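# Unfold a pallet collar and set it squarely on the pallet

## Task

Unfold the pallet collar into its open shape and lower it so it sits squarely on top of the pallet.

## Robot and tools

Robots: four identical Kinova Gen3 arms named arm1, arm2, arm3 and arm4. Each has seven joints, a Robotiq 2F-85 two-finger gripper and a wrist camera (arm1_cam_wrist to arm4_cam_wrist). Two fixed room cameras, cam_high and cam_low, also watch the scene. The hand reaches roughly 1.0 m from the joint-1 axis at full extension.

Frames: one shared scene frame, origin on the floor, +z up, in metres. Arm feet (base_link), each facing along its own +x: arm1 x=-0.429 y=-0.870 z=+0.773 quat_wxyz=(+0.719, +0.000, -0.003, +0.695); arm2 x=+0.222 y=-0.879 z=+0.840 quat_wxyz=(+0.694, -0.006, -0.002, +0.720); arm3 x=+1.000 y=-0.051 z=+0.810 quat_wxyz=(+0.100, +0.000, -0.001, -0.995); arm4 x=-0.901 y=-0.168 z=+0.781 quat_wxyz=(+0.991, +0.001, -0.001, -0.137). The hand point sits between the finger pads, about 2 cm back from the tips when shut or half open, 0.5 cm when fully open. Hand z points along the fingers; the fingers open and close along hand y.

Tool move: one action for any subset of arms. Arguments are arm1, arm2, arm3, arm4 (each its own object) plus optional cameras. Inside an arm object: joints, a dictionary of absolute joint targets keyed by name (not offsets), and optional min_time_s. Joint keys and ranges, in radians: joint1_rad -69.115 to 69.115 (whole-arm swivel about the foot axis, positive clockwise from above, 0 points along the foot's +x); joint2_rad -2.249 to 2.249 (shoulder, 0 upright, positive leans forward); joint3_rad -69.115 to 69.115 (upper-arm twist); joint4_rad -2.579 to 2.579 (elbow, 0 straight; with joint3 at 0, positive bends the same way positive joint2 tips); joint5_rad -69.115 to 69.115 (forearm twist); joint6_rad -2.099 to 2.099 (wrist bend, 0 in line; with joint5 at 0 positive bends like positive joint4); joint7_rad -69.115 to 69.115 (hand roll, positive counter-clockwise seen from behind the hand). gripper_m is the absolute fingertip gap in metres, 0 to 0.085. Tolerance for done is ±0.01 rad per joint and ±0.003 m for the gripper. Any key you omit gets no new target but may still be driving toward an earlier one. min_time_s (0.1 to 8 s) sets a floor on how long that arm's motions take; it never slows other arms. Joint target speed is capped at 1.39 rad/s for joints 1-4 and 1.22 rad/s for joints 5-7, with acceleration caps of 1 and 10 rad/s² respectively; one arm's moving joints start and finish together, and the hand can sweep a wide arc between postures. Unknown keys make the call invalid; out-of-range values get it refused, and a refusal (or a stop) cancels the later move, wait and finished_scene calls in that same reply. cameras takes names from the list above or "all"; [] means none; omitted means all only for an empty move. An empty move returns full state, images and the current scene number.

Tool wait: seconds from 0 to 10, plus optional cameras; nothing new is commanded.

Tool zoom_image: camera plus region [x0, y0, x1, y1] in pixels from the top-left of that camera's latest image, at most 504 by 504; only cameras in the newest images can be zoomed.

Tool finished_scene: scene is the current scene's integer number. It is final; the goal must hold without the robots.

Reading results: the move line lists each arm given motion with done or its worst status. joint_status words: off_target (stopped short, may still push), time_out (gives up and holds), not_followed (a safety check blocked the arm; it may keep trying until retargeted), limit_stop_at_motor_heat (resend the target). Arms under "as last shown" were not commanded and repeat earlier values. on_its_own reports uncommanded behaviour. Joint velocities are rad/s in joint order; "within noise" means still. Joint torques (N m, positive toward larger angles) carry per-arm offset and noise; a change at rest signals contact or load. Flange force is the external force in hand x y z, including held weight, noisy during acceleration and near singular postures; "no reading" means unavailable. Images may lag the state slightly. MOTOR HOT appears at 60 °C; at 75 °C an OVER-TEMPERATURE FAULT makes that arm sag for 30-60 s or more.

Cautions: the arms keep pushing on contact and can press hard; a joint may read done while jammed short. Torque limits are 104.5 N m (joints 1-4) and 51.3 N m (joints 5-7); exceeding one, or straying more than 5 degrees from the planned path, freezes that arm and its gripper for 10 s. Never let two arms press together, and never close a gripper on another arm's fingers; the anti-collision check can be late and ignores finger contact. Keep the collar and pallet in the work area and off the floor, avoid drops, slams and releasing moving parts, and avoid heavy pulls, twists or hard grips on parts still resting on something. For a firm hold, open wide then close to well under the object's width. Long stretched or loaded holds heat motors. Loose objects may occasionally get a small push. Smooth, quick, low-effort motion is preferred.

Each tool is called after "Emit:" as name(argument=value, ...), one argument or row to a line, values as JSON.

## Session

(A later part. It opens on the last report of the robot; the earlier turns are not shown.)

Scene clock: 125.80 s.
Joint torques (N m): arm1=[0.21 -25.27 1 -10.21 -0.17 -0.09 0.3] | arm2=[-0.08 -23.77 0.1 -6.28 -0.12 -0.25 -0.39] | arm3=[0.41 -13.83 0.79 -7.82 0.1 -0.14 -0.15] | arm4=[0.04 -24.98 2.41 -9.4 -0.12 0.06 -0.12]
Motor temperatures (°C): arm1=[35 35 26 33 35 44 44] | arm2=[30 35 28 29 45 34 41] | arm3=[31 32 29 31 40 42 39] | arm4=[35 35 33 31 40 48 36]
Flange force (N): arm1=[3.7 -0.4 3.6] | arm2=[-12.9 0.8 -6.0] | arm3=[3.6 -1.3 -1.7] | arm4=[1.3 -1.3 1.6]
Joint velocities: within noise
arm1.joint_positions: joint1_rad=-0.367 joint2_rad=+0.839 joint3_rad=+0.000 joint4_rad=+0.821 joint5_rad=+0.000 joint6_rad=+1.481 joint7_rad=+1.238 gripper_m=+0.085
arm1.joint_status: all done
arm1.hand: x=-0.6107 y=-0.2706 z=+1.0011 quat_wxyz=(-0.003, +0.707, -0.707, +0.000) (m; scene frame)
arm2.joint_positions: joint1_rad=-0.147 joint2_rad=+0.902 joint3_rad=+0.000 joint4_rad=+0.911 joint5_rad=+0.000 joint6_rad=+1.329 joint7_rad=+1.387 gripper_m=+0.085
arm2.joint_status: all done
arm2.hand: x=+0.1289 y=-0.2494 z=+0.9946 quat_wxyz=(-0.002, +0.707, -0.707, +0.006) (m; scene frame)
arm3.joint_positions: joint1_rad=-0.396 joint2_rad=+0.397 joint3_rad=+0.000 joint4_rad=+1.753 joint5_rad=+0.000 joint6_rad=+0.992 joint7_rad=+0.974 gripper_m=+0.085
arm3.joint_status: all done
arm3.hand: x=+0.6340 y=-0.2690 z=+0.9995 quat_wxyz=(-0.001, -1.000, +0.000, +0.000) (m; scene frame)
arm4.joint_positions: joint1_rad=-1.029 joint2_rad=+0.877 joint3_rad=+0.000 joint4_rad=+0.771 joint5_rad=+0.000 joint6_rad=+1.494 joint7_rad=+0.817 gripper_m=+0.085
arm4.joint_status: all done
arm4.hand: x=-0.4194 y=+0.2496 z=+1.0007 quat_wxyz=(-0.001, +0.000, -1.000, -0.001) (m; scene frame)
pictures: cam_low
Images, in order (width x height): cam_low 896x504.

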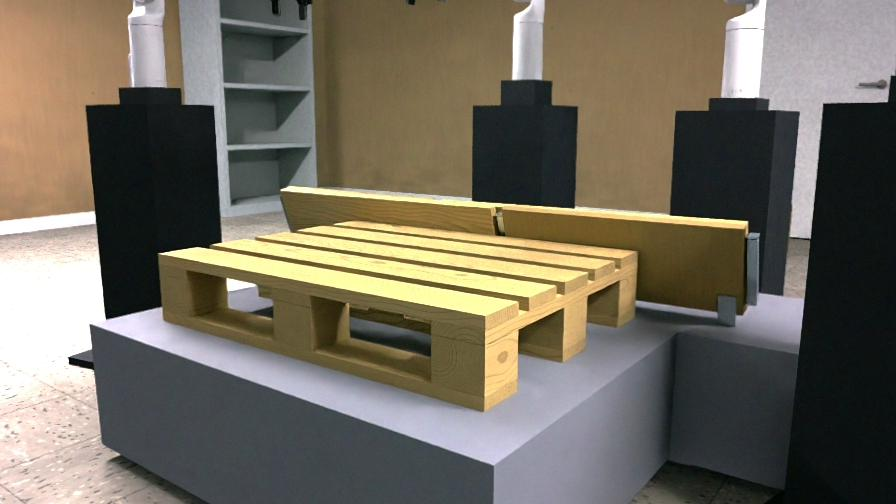

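Emit:
move(
  arm1={"joints": {"joint1_rad": -0.4035, "joint2_rad": 1.1801, "joint4_rad": 1.4703, "joint6_rad": 0.4912, "joint7_rad": 1.2011}},
  arm2={"joints": {"joint1_rad": -0.158, "joint2_rad": 1.3123, "joint4_rad": 1.4467, "joint6_rad": 0.3826, "joint7_rad": 1.376}},
  arm3={"joints": {"joint1_rad": -0.5332, "joint2_rad": 1.2169, "joint4_rad": 1.6198, "joint6_rad": 0.3049, "joint7_rad": -0.7336}},
  cameras=["arm1_cam_wrist", "arm2_cam_wrist", "arm3_cam_wrist", "cam_low"],
)

Scene clock: 138.13 s.
Joint torques (N m): arm1=[0.26 -24.21 1.07 -5.29 -0.16 -0.12 0.23] | arm2=[-0.13 -21.96 0.16 -1.2 -0.23 -0.21 -0.42] | arm3=[0.39 -19.99 1 -3.03 0.1 -0.21 -0.16] | arm4=[-0.03 -25.02 2.39 -9.38 -0.12 0.07 -0.13]
Motor temperatures (°C): arm1=[35 35 26 33 35 44 44] | arm2=[30 35 28 29 45 34 41] | arm3=[31 32 29 31 40 41 39] | arm4=[35 35 33 31 40 48 36]
Flange force (N): arm1=[2.5 -0.4 1.9] | arm2=[-8.3 -0.2 0.2] | arm3=[-0.6 -1.7 -4.1] | arm4=[1.1 -1.2 1.6]
move: arm1 done; arm2 done; arm3 done
Joint velocities: within noise
arm1.joint_positions: joint1_rad=-0.403 joint2_rad=+1.180 joint3_rad=+0.000 joint4_rad=+1.470 joint5_rad=+0.000 joint6_rad=+0.491 joint7_rad=+1.201 gripper_m=+0.085
arm1.joint_status: all done
arm1.hand: x=-0.5990 y=-0.3592 z=+0.6308 quat_wxyz=(-0.003, +0.707, -0.708, +0.000) (m; scene frame)
arm2.joint_positions: joint1_rad=-0.158 joint2_rad=+1.312 joint3_rad=+0.000 joint4_rad=+1.447 joint5_rad=+0.000 joint6_rad=+0.383 joint7_rad=+1.376 gripper_m=+0.085
arm2.joint_status: all done
arm2.hand: x=+0.1480 y=-0.3614 z=+0.6255 quat_wxyz=(-0.002, +0.707, -0.707, +0.006) (m; scene frame)
arm3.joint_positions: joint1_rad=-0.533 joint2_rad=+1.217 joint3_rad=+0.000 joint4_rad=+1.620 joint5_rad=+0.000 joint6_rad=+0.305 joint7_rad=-0.734 gripper_m=+0.085
arm3.joint_status: all done
arm3.hand: x=+0.6202 y=-0.3597 z=+0.6295 quat_wxyz=(-0.001, -0.707, +0.707, -0.001) (m; scene frame)
arm4: as last shown
pictures: arm1_cam_wrist, arm2_cam_wrist, arm3_cam_wrist, cam_low
Images, in order (width x height): arm1_cam_wrist 896x504, arm2_cam_wrist 896x504, arm3_cam_wrist 896x504, cam_low 896x504.

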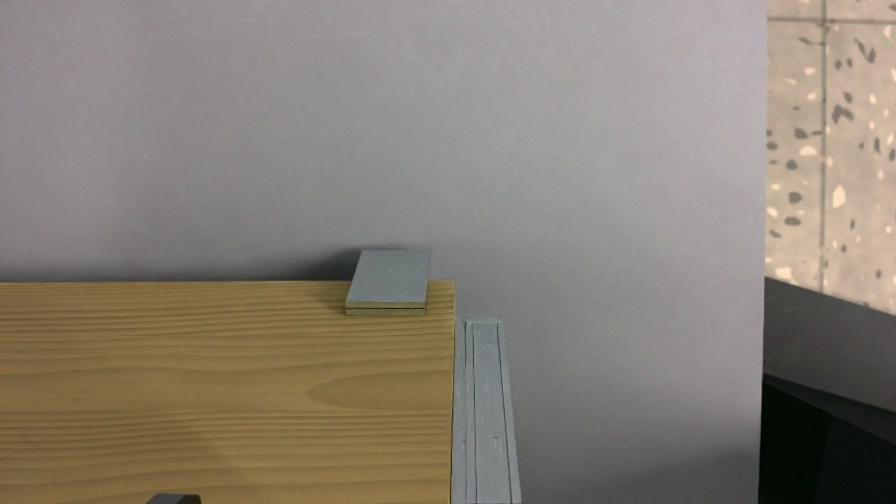

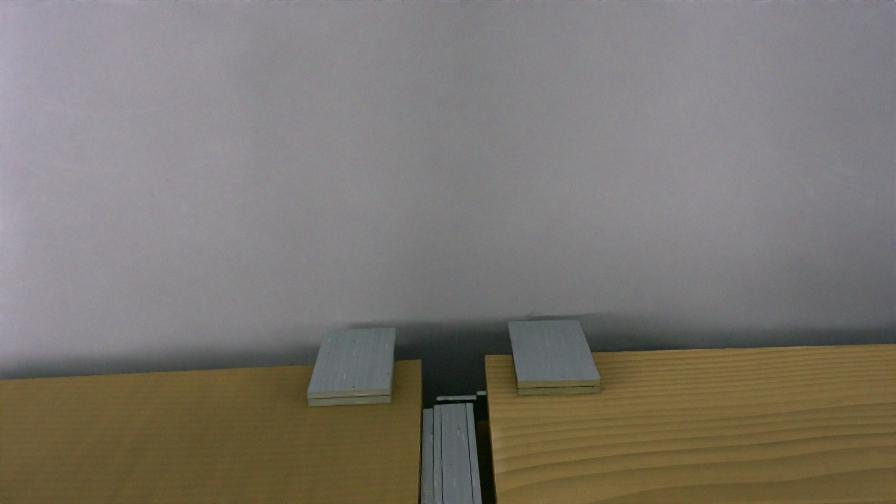

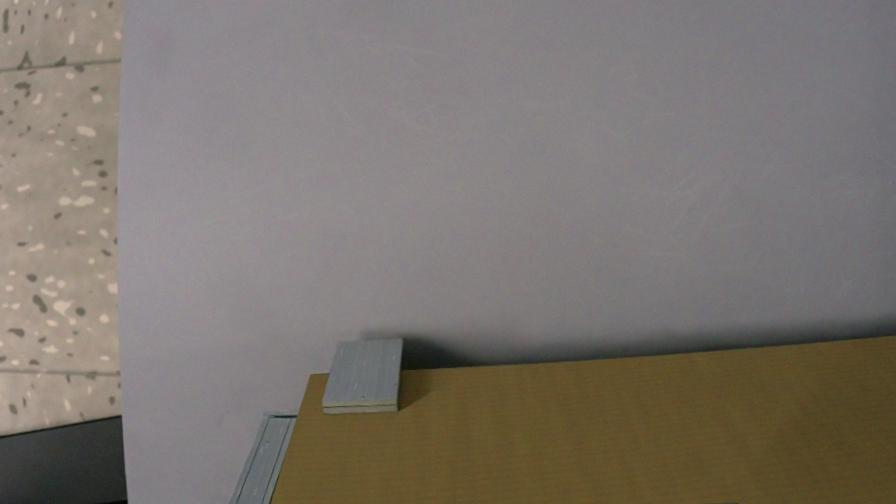

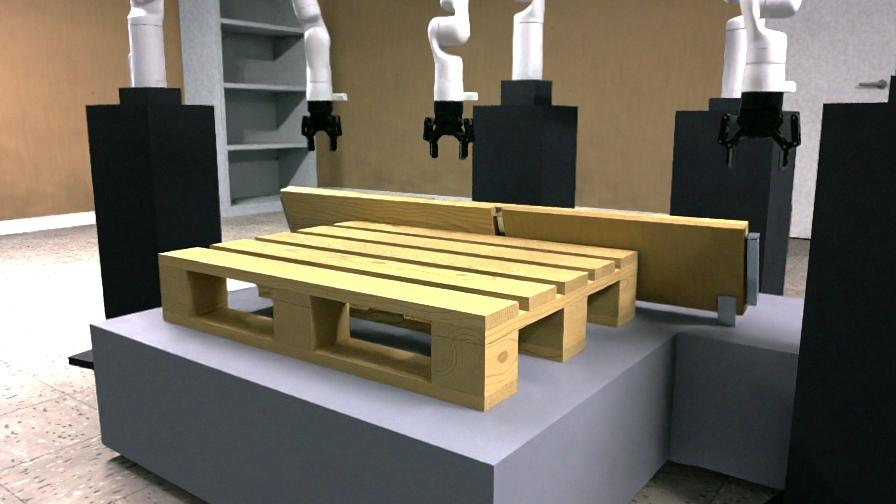

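Emit:
move(
  cameras=["all"],
)

Scene clock: 143.03 s.
Joint torques (N m): arm1=[0.2 -24.24 1.05 -5.19 -0.13 -0.15 0.26] | arm2=[-0.18 -21.77 0.18 -1.13 -0.17 -0.24 -0.35] | arm3=[0.36 -19.96 1.01 -3 0.11 -0.23 -0.18] | arm4=[-0.02 -25.02 2.4 -9.39 -0.1 0.06 -0.15]
Motor temperatures (°C): arm1=[35 35 26 32 35 44 44] | arm2=[30 35 28 29 45 34 41] | arm3=[31 32 29 31 40 41 39] | arm4=[35 35 33 31 40 48 36]
Flange force (N): arm1=[2.0 -0.2 2.0] | arm2=[-8.5 -0.1 -0.1] | arm3=[-0.6 -1.5 -4.1] | arm4=[1.1 -1.3 1.6]
Joint velocities: within noise
arm1.joint_positions: joint1_rad=-0.403 joint2_rad=+1.180 joint3_rad=+0.000 joint4_rad=+1.470 joint5_rad=+0.000 joint6_rad=+0.491 joint7_rad=+1.201 gripper_m=+0.085
arm1.joint_status: all done
arm1.hand: x=-0.5990 y=-0.3592 z=+0.6308 quat_wxyz=(-0.003, +0.707, -0.708, +0.000) (m; scene frame)
arm2.joint_positions: joint1_rad=-0.158 joint2_rad=+1.312 joint3_rad=+0.000 joint4_rad=+1.447 joint5_rad=+0.000 joint6_rad=+0.383 joint7_rad=+1.376 gripper_m=+0.085
arm2.joint_status: all done
arm2.hand: x=+0.1480 y=-0.3614 z=+0.6255 quat_wxyz=(-0.002, +0.707, -0.707, +0.006) (m; scene frame)
arm3.joint_positions: joint1_rad=-0.533 joint2_rad=+1.217 joint3_rad=+0.000 joint4_rad=+1.620 joint5_rad=+0.000 joint6_rad=+0.305 joint7_rad=-0.734 gripper_m=+0.085
arm3.joint_status: all done
arm3.hand: x=+0.6202 y=-0.3597 z=+0.6295 quat_wxyz=(-0.001, -0.707, +0.707, -0.001) (m; scene frame)
arm4.joint_positions: joint1_rad=-1.029 joint2_rad=+0.877 joint3_rad=+0.000 joint4_rad=+0.771 joint5_rad=+0.000 joint6_rad=+1.494 joint7_rad=+0.817 gripper_m=+0.085
arm4.joint_status: not commanded
arm4.hand: x=-0.4194 y=+0.2496 z=+1.0007 quat_wxyz=(-0.001, +0.000, -1.000, -0.001) (m; scene frame)
pictures: arm1_cam_wrist, arm2_cam_wrist, arm3_cam_wrist, arm4_cam_wrist, cam_high, cam_low
Images, in order (width x height): arm1_cam_wrist 896x504, arm2_cam_wrist 896x504, arm3_cam_wrist 896x504, arm4_cam_wrist 896x504, cam_high 896x504, cam_low 896x504.

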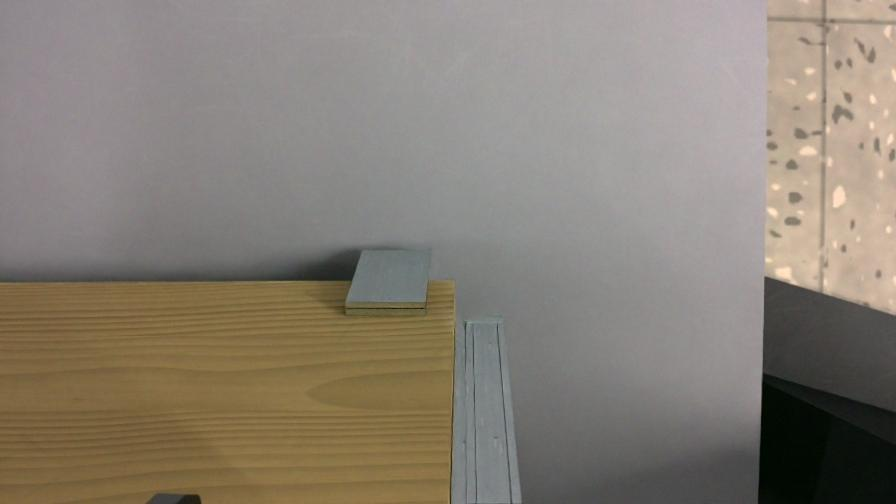

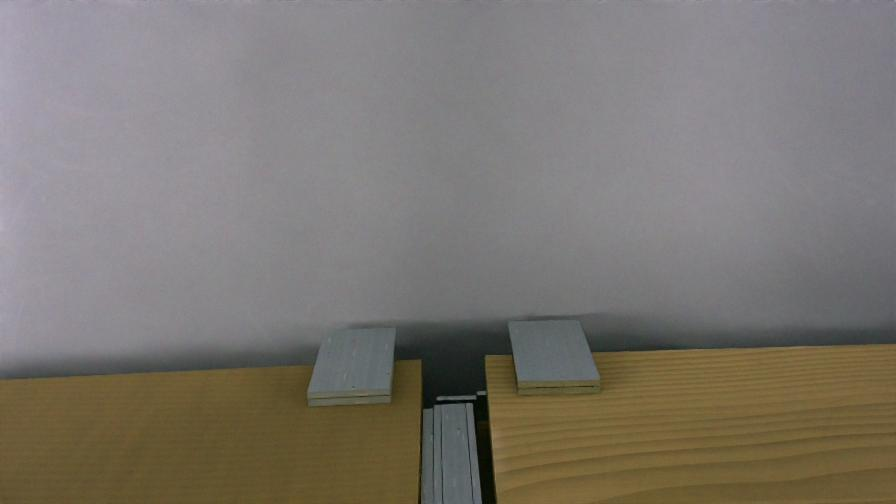

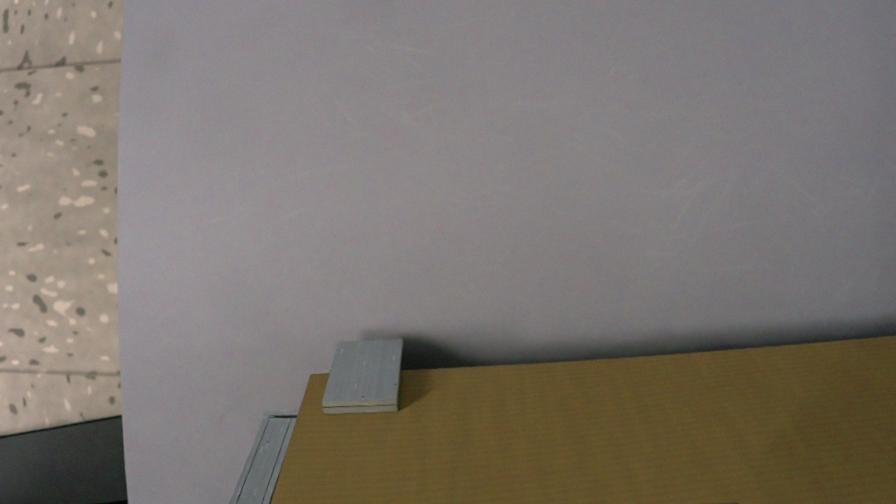

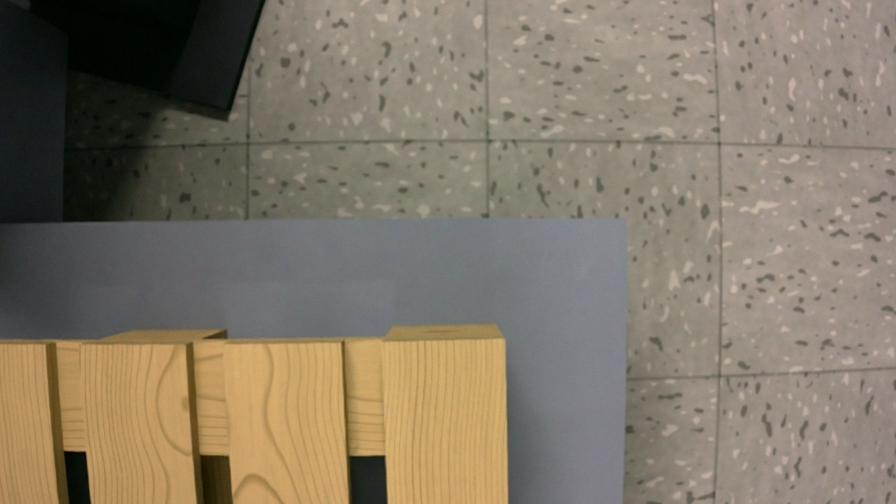

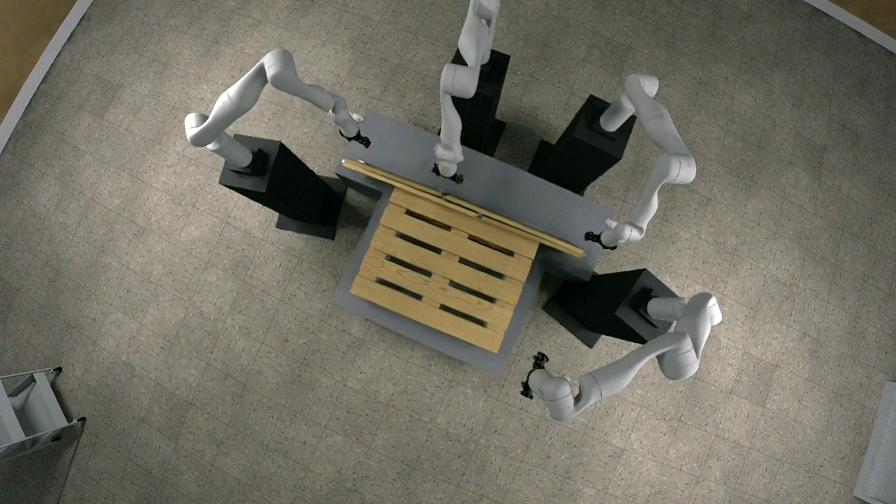

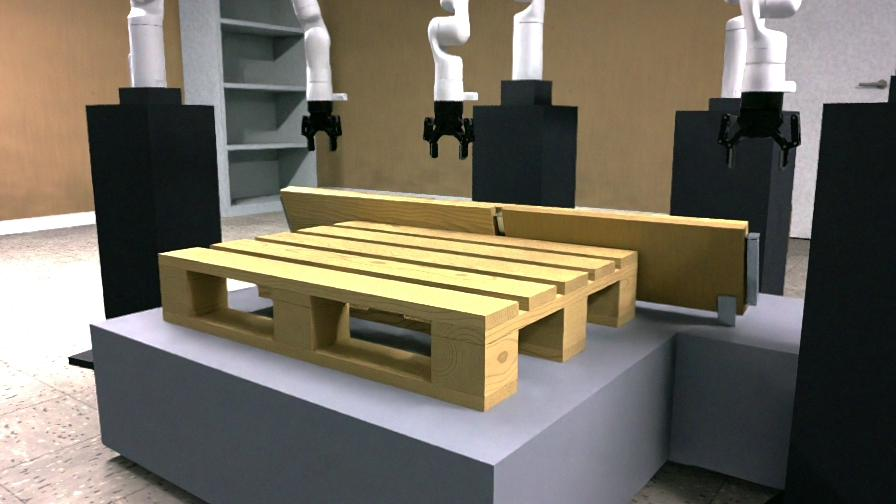

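Emit:
move(
  arm1={"joints": {"joint1_rad": 0.5111, "joint2_rad": 1.4143, "joint4_rad": 0.8159, "joint6_rad": 0.9114, "joint7_rad": 0.545}, "min_time_s": 2.5},
  arm2={"joints": {"joint1_rad": -0.1475, "joint2_rad": 1.3609, "joint4_rad": 1.2927, "joint6_rad": 0.488, "joint7_rad": 2.9573}, "min_time_s": 2.5},
  arm3={"joints": {"joint1_rad": -0.4606, "joint2_rad": 1.1999, "joint4_rad": 1.7175, "joint6_rad": 0.2242, "joint7_rad": 0.9098}, "min_time_s": 2.5},
  arm4={"joints": {"joint1_rad": 0.0402, "joint2_rad": 1.1061, "joint4_rad": 1.965, "joint6_rad": 0.0705, "joint7_rad": 1.8857}, "min_time_s": 2.5},
  cameras=["arm1_cam_wrist", "arm2_cam_wrist", "arm3_cam_wrist", "arm4_cam_wrist"],
)

Scene clock: 221.00 s.
Joint torques (N m): arm1=[0.21 -28.29 1 -8.32 -0.15 -0.16 0.28] | arm2=[-0.15 -22.97 0.23 -1.92 -0.13 -0.23 -0.35] | arm3=[0.38 -19.1 0.94 -2.22 0.1 -0.15 -0.16] | arm4=[-0.06 -19.47 2.49 -0.62 -0.07 0.08 -0.13]
Motor temperatures (°C): arm1=[34 34 26 32 35 44 44] | arm2=[30 35 27 29 45 34 41] | arm3=[31 33 28 30 40 41 39] | arm4=[35 36 32 31 40 48 36]
Flange force (N): arm1=[2.9 -3.3 1.0] | arm2=[-0.1 -9.5 0.5] | arm3=[1.4 -0.1 -4.2] | arm4=[0.2 -0.5 2.0]
move: arm1 done; arm2 done; arm3 done; arm4 done
Joint velocities: within noise
arm1.joint_positions: joint1_rad=+0.511 joint2_rad=+1.414 joint3_rad=+0.000 joint4_rad=+0.816 joint5_rad=+0.000 joint6_rad=+0.911 joint7_rad=+0.545 gripper_m=+0.085
arm1.joint_status: all done
arm1.hand: x=-0.0624 y=-0.3148 z=+0.6235 quat_wxyz=(-0.002, +0.000, -1.000, -0.002) (m; scene frame)
arm2.joint_positions: joint1_rad=-0.147 joint2_rad=+1.361 joint3_rad=+0.000 joint4_rad=+1.293 joint5_rad=+0.000 joint6_rad=+0.488 joint7_rad=+2.957 gripper_m=+0.085
arm2.joint_status: all done
arm2.hand: x=+0.1472 y=-0.3264 z=+0.6193 quat_wxyz=(+0.003, +1.000, +0.000, +0.006) (m; scene frame)
arm3.joint_positions: joint1_rad=-0.461 joint2_rad=+1.200 joint3_rad=+0.000 joint4_rad=+1.718 joint5_rad=+0.000 joint6_rad=+0.224 joint7_rad=+0.910 gripper_m=+0.085
arm3.joint_status: all done
arm3.hand: x=+0.6202 y=-0.3148 z=+0.6295 quat_wxyz=(-0.001, -1.000, +0.000, +0.000) (m; scene frame)
arm4.joint_positions: joint1_rad=+0.040 joint2_rad=+1.106 joint3_rad=+0.000 joint4_rad=+1.965 joint5_rad=+0.000 joint6_rad=+0.070 joint7_rad=+1.886 gripper_m=+0.085
arm4.joint_status: all done
arm4.hand: x=-0.5294 y=-0.3146 z=+0.6295 quat_wxyz=(-0.001, +0.000, -1.000, -0.001) (m; scene frame)
pictures: arm1_cam_wrist, arm2_cam_wrist, arm3_cam_wrist, arm4_cam_wrist
led back after a hold (arm4 arm): the arm was led back toward your command in small steps, so it may still be short of it.
joint command not followed: on one or more control steps a check withheld the commanded joint targets of the arm4 arm, and it was not sent them on those steps.
cause: the commanded joint targets, or the way to them, would bring a part of the robot too close to another arm (this arm's gripper and the arm1 arm's gripper, 54 mm apart when this arm was first held).
Images, in order (width x height): arm1_cam_wrist 896x504, arm2_cam_wrist 896x504, arm3_cam_wrist 896x504, arm4_cam_wrist 896x504.

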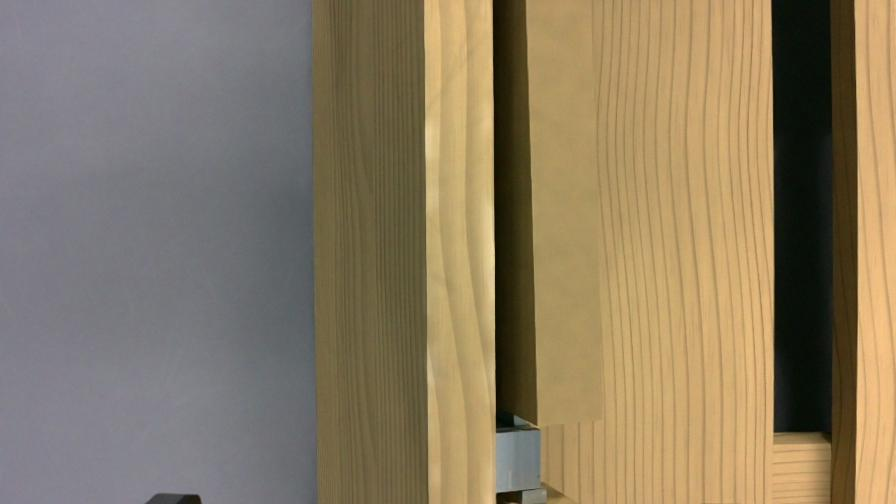

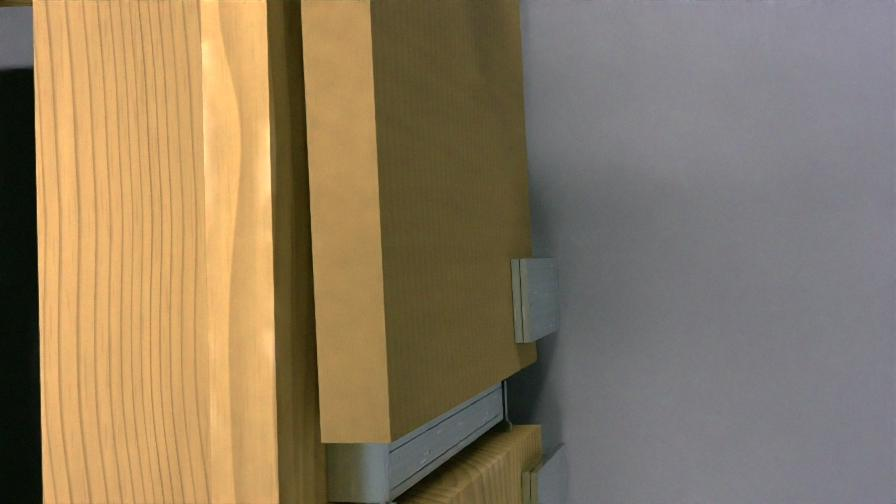

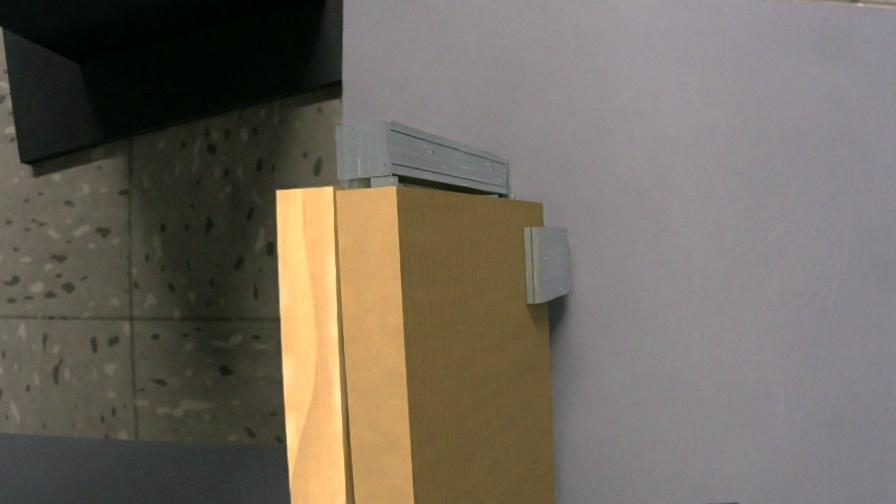

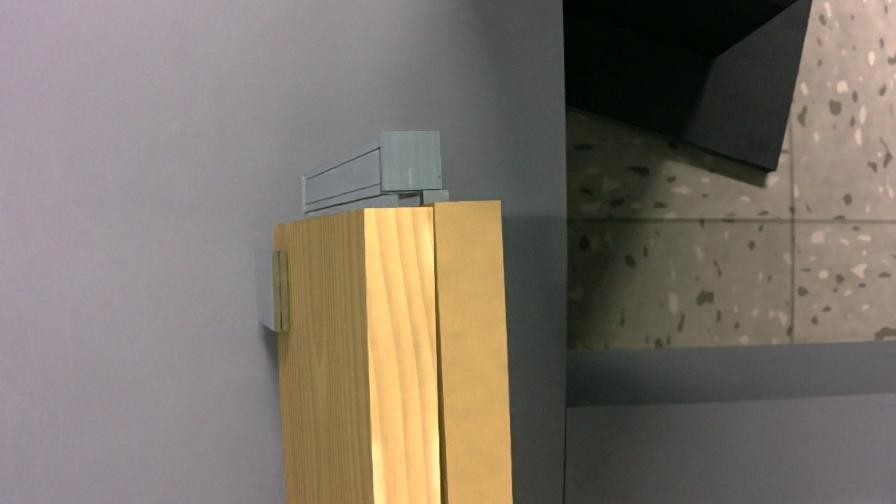

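Emit:
move(
  arm3={"joints": {"joint1_rad": -0.4165, "joint2_rad": 1.5609, "joint4_rad": 1.4931, "joint6_rad": 0.0876, "joint7_rad": 0.954}, "min_time_s": 3.0},
  arm4={"joints": {"joint1_rad": 0.0568, "joint2_rad": 1.4904, "joint4_rad": 1.7101, "joint6_rad": -0.0588, "joint7_rad": 1.9023}, "min_time_s": 3.0},
  cameras=["arm3_cam_wrist", "arm4_cam_wrist", "cam_low"],
)

Scene clock: 281.77 s.
Joint torques (N m): arm1=[0.18 -28.35 0.99 -8.23 -0.14 -0.16 0.31] | arm2=[-0.14 -23.08 0.1 -2 -0.11 -0.26 -0.4] | arm3=[0.39 -19.33 1.02 -1.06 0.12 -0.19 -0.21] | arm4=[-0.07 -20.27 2.52 0.58 -0.07 0.08 -0.15]
Motor temperatures (°C): arm1=[34 35 26 32 35 44 43] | arm2=[30 36 27 29 45 34 41] | arm3=[31 34 28 30 39 41 38] | arm4=[35 36 32 31 40 48 36]
Flange force (N): arm1=[2.4 -2.7 1.2] | arm2=[0.0 -9.3 0.6] | arm3=[1.0 0.3 -4.3] | arm4=[0.3 -0.1 1.6]
move: arm3 done; arm4 done
Joint velocities: within noise
arm1, arm2: as last shown
arm3.joint_positions: joint1_rad=-0.417 joint2_rad=+1.561 joint3_rad=+0.000 joint4_rad=+1.493 joint5_rad=+0.000 joint6_rad=+0.088 joint7_rad=+0.954 gripper_m=+0.085
arm3.joint_status: all done
arm3.hand: x=+0.6201 y=-0.2900 z=+0.4745 quat_wxyz=(-0.001, -1.000, +0.000, +0.000) (m; scene frame)
arm4.joint_positions: joint1_rad=+0.057 joint2_rad=+1.490 joint3_rad=+0.000 joint4_rad=+1.710 joint5_rad=+0.000 joint6_rad=-0.059 joint7_rad=+1.902 gripper_m=+0.085
arm4.joint_status: all done
arm4.hand: x=-0.5292 y=-0.3213 z=+0.4745 quat_wxyz=(-0.001, +0.000, -1.000, -0.001) (m; scene frame)
pictures: arm3_cam_wrist, arm4_cam_wrist, cam_low
Images, in order (width x height): arm3_cam_wrist 896x504, arm4_cam_wrist 896x504, cam_low 896x504.

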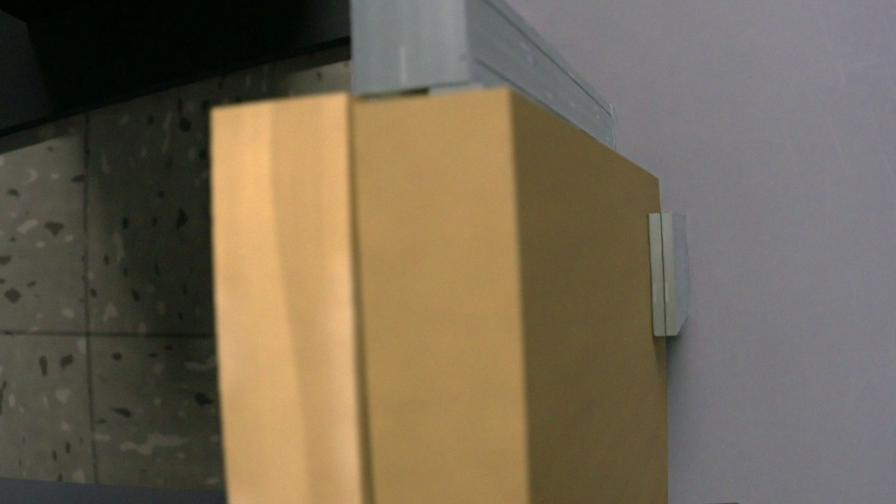

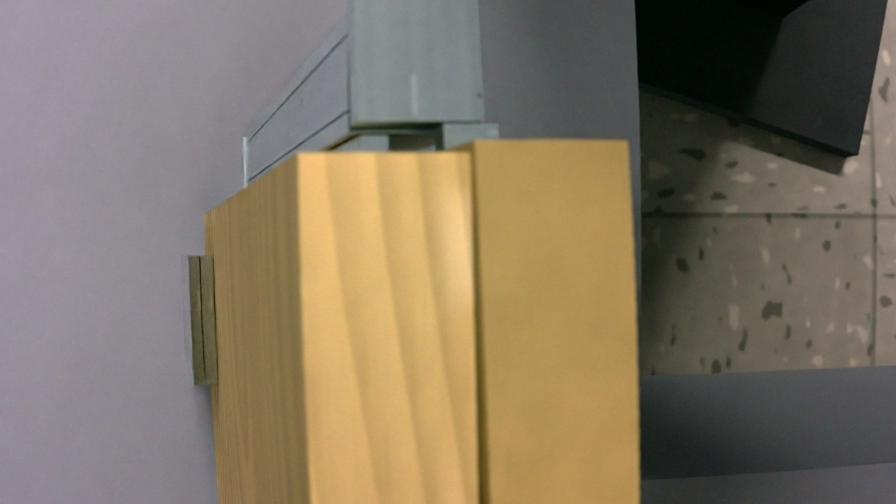

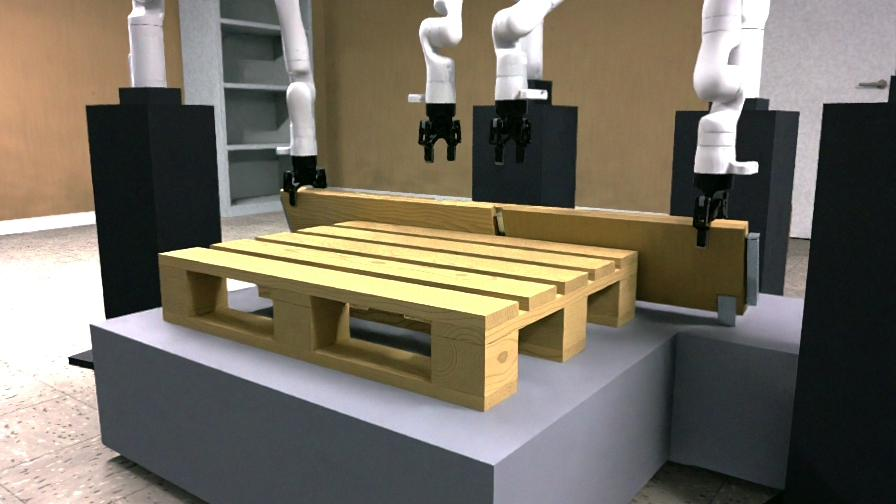

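Emit:
move(
  arm3={"joints": {"joint1_rad": -0.5331, "joint2_rad": 1.576, "joint4_rad": 1.3463, "joint6_rad": 0.2193, "joint7_rad": 0.8373}, "min_time_s": 4.0},
  arm4={"joints": {"joint1_rad": 0.2131, "joint2_rad": 1.4898, "joint4_rad": 1.6079, "joint6_rad": 0.0439, "joint7_rad": 2.0587}, "min_time_s": 4.0},
  cameras=["arm3_cam_wrist", "arm4_cam_wrist", "cam_low"],
)

Scene clock: 287.53 s.
Joint torques (N m): arm1=[0.18 -28.34 1.05 -8.28 -0.2 -0.14 0.34] | arm2=[-0.17 -23.07 0.24 -1.9 -0.15 -0.23 -0.36] | arm3=[0.45 -20.4 0.99 -2.22 0.11 -0.14 -0.18] | arm4=[0.43 -21.2 3.17 -0.72 -0.09 -0.07 -0.15]
Motor temperatures (°C): arm1=[34 35 26 32 35 44 43] | arm2=[30 36 27 29 45 34 41] | arm3=[31 34 28 30 39 41 38] | arm4=[35 36 32 31 40 48 36]
Flange force (N): arm1=[2.7 -3.1 1.2] | arm2=[0.0 -9.7 0.7] | arm3=[1.6 -0.3 -4.5] | arm4=[0.3 1.0 0.8]
move: arm3 done; arm4 done
Joint velocities: within noise
arm1, arm2: as last shown
arm3.joint_positions: joint1_rad=-0.533 joint2_rad=+1.576 joint3_rad=+0.000 joint4_rad=+1.346 joint5_rad=+0.000 joint6_rad=+0.219 joint7_rad=+0.837 gripper_m=+0.085
arm3.joint_status: all done
arm3.hand: x=+0.6201 y=-0.3600 z=+0.4745 quat_wxyz=(-0.001, -1.000, +0.000, +0.000) (m; scene frame)
arm4.joint_positions: joint1_rad=+0.213 joint2_rad=+1.490 joint3_rad=+0.000 joint4_rad=+1.608 joint5_rad=+0.000 joint6_rad=+0.044 joint7_rad=+2.059 gripper_m=+0.085
arm4.joint_status: all done
arm4.hand: x=-0.5292 y=-0.3923 z=+0.4744 quat_wxyz=(-0.001, +0.000, -1.000, -0.001) (m; scene frame)
pictures: arm3_cam_wrist, arm4_cam_wrist, cam_low
Images, in order (width x height): arm3_cam_wrist 896x504, arm4_cam_wrist 896x504, cam_low 896x504.

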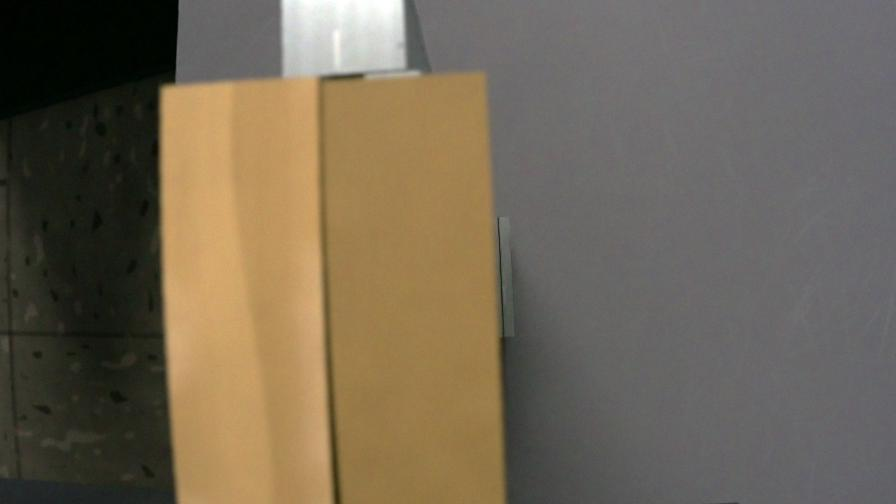

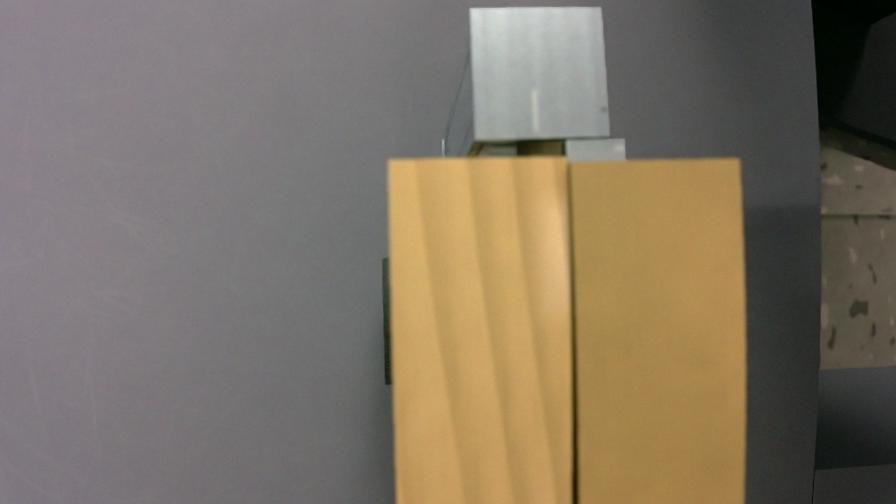

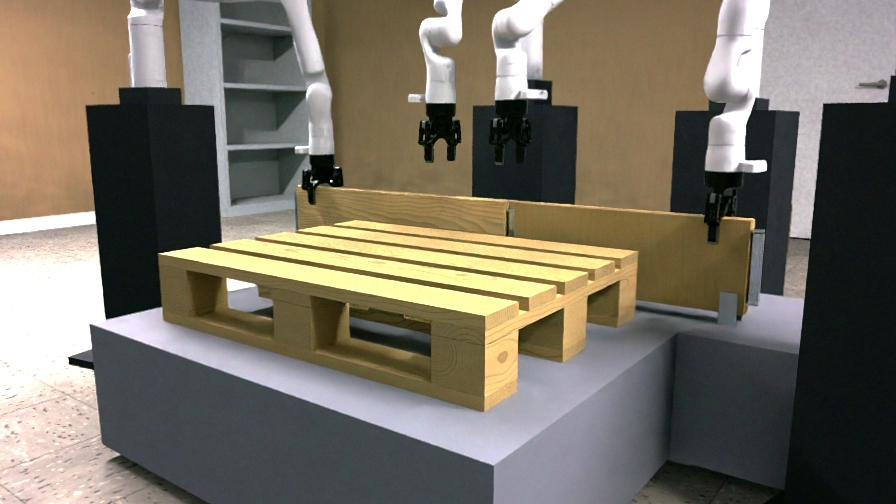

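Emit:
move(
  arm1={"joints": {"joint1_rad": 0.5899, "joint2_rad": 1.4196, "joint4_rad": 0.9668, "joint6_rad": 0.7552, "joint7_rad": 0.65, "gripper_m": 0.026}, "min_time_s": 2.0},
  arm2={"joints": {"joint1_rad": -0.1889, "joint2_rad": 1.4328, "joint4_rad": 1.2538, "joint6_rad": 0.455, "joint7_rad": 2.942, "gripper_m": 0.026}, "min_time_s": 2.0},
  cameras=["arm1_cam_wrist", "arm2_cam_wrist"],
)

Scene clock: 298.20 s.
Joint torques (N m): arm1=[0.11 -27.44 1.02 -7.32 -0.13 -0.16 0.21] | arm2=[-0.16 -22.93 0.34 -1.71 -0.17 -0.33 -0.37] | arm3=[0.38 -20.34 1 -2.2 0.1 -0.14 -0.19] | arm4=[0.42 -21.2 3.19 -0.73 -0.07 -0.11 -0.15]
Motor temperatures (°C): arm1=[34 35 26 32 35 44 43] | arm2=[30 36 27 29 45 34 41] | arm3=[31 34 28 30 39 41 38] | arm4=[35 36 32 31 40 48 36]
Flange force (N): arm1=[2.4 -2.4 1.2] | arm2=[-0.2 -9.7 1.0] | arm3=[1.4 -0.4 -4.6] | arm4=[0.3 0.9 0.7]
move: arm1 done; arm2 done
Joint velocities: within noise
arm1.joint_positions: joint1_rad=+0.590 joint2_rad=+1.420 joint3_rad=+0.000 joint4_rad=+0.967 joint5_rad=+0.000 joint6_rad=+0.755 joint7_rad=+0.650 gripper_m=+0.026
arm1.joint_status: all done
arm1.hand: x=-0.0388 y=-0.3716 z=+0.5849 quat_wxyz=(-0.002, +0.013, -1.000, -0.002) (m; scene frame)
arm2.joint_positions: joint1_rad=-0.189 joint2_rad=+1.433 joint3_rad=+0.000 joint4_rad=+1.254 joint5_rad=+0.000 joint6_rad=+0.455 joint7_rad=+2.942 gripper_m=+0.026
arm2.joint_status: all done
arm2.hand: x=+0.1256 y=-0.3342 z=+0.5846 quat_wxyz=(+0.003, +1.000, +0.013, +0.006) (m; scene frame)
arm3, arm4: as last shown
pictures: arm1_cam_wrist, arm2_cam_wrist
Images, in order (width x height): arm1_cam_wrist 896x504, arm2_cam_wrist 896x504.

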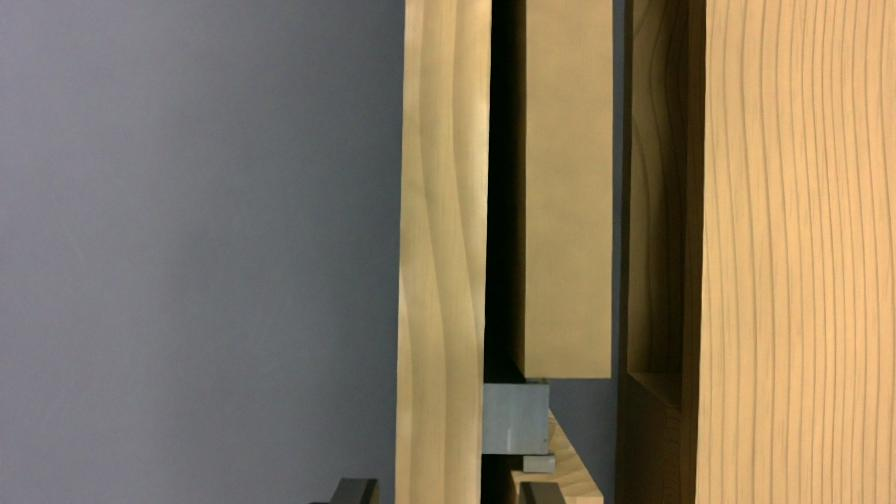

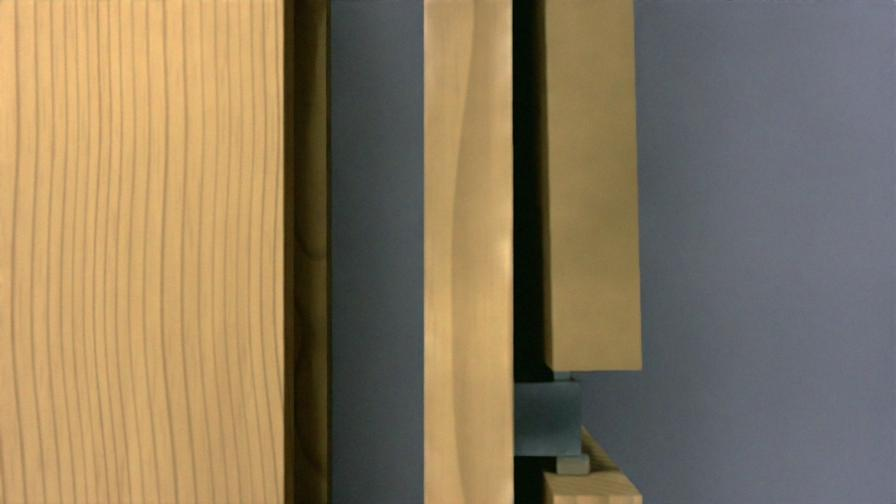

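Emit:
move(
  arm1={"joints": {"joint1_rad": 0.5579, "joint2_rad": 1.3859, "joint4_rad": 0.95, "joint6_rad": 0.8057, "joint7_rad": 2.1887, "gripper_m": 0.0}, "min_time_s": 2.0},
  arm2={"joints": {"joint1_rad": -0.1623, "joint2_rad": 1.3449, "joint4_rad": 1.4288, "joint6_rad": 0.3679, "joint7_rad": 1.3979, "gripper_m": 0.0}, "min_time_s": 2.0},
  cameras=["arm1_cam_wrist", "arm2_cam_wrist"],
)

Scene clock: 314.87 s.
Joint torques (N m): arm1=[0.17 -27.56 1.06 -7.61 -0.13 -0.13 0.31] | arm2=[-0.18 -21.98 0.22 -0.98 -0.17 -0.25 -0.42] | arm3=[0.38 -20.39 1.01 -2.16 0.13 -0.18 -0.17] | arm4=[0.43 -21.21 3.18 -0.72 -0.07 -0.07 -0.15]
Motor temperatures (°C): arm1=[34 35 26 32 35 44 43] | arm2=[30 36 27 29 45 34 41] | arm3=[31 34 28 30 39 41 38] | arm4=[35 36 32 31 40 48 36]
Flange force (N): arm1=[2.4 2.6 1.2] | arm2=[-8.8 -0.4 0.5] | arm3=[1.2 -0.2 -4.4] | arm4=[0.3 1.0 0.8]
move: arm1 done; arm2 done
Joint velocities: within noise
arm1.joint_positions: joint1_rad=+0.558 joint2_rad=+1.386 joint3_rad=+0.000 joint4_rad=+0.950 joint5_rad=+0.000 joint6_rad=+0.806 joint7_rad=+2.189 gripper_m=+0.000
arm1.joint_status: all done
arm1.hand: x=-0.0501 y=-0.3521 z=+0.6101 quat_wxyz=(-0.003, +0.716, -0.698, +0.000) (m; scene frame)
arm2.joint_positions: joint1_rad=-0.162 joint2_rad=+1.345 joint3_rad=+0.000 joint4_rad=+1.429 joint5_rad=+0.000 joint6_rad=+0.368 joint7_rad=+1.398 gripper_m=+0.000
arm2.joint_status: all done
arm2.hand: x=+0.1462 y=-0.3628 z=+0.6104 quat_wxyz=(-0.002, +0.716, -0.698, +0.006) (m; scene frame)
arm3, arm4: as last shown
pictures: arm1_cam_wrist, arm2_cam_wrist
Images, in order (width x height): arm1_cam_wrist 896x504, arm2_cam_wrist 896x504.

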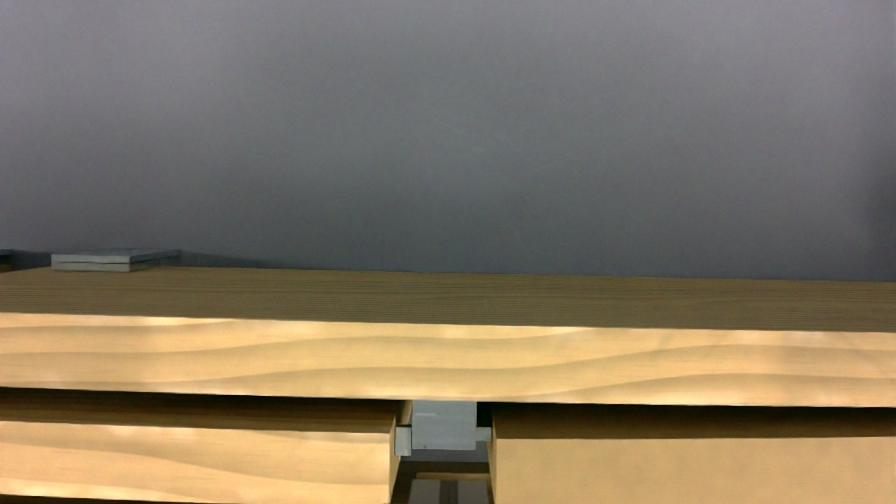

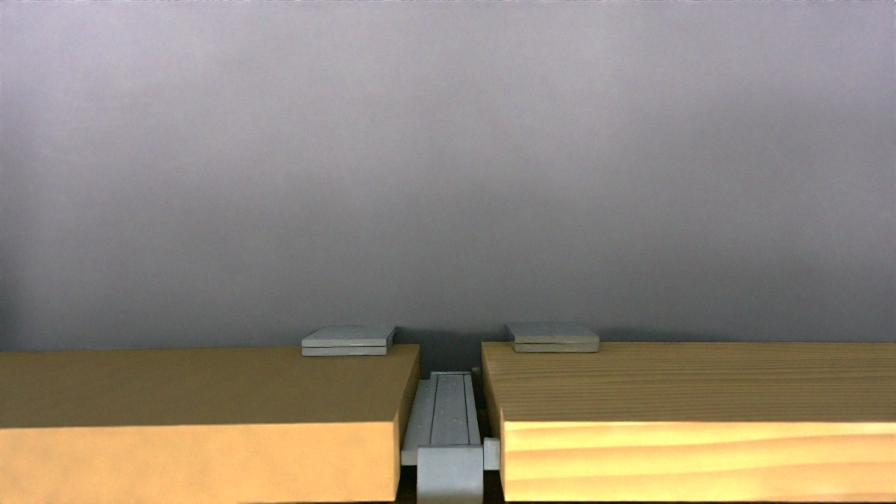

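Emit:
zoom_image(
  camera="arm1_cam_wrist",
  region=[340, 370, 560, 504],
)

Emit:
zoom_image(
  camera="arm2_cam_wrist",
  region=[340, 370, 560, 504],
)

Scaled by 2.291 from the camera's 896x504 image, which has a finer 1280x720 frame.

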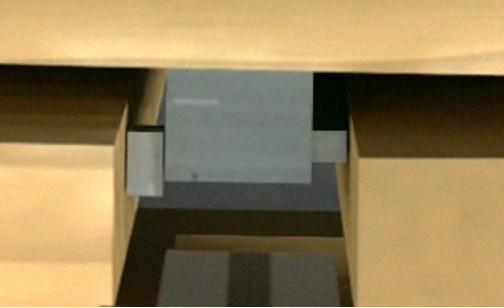

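Scaled by 2.291 from the camera's 896x504 image, which has a finer 1280x720 frame.

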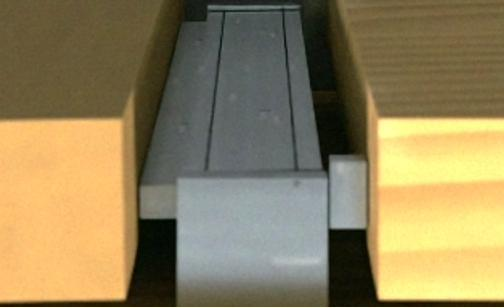

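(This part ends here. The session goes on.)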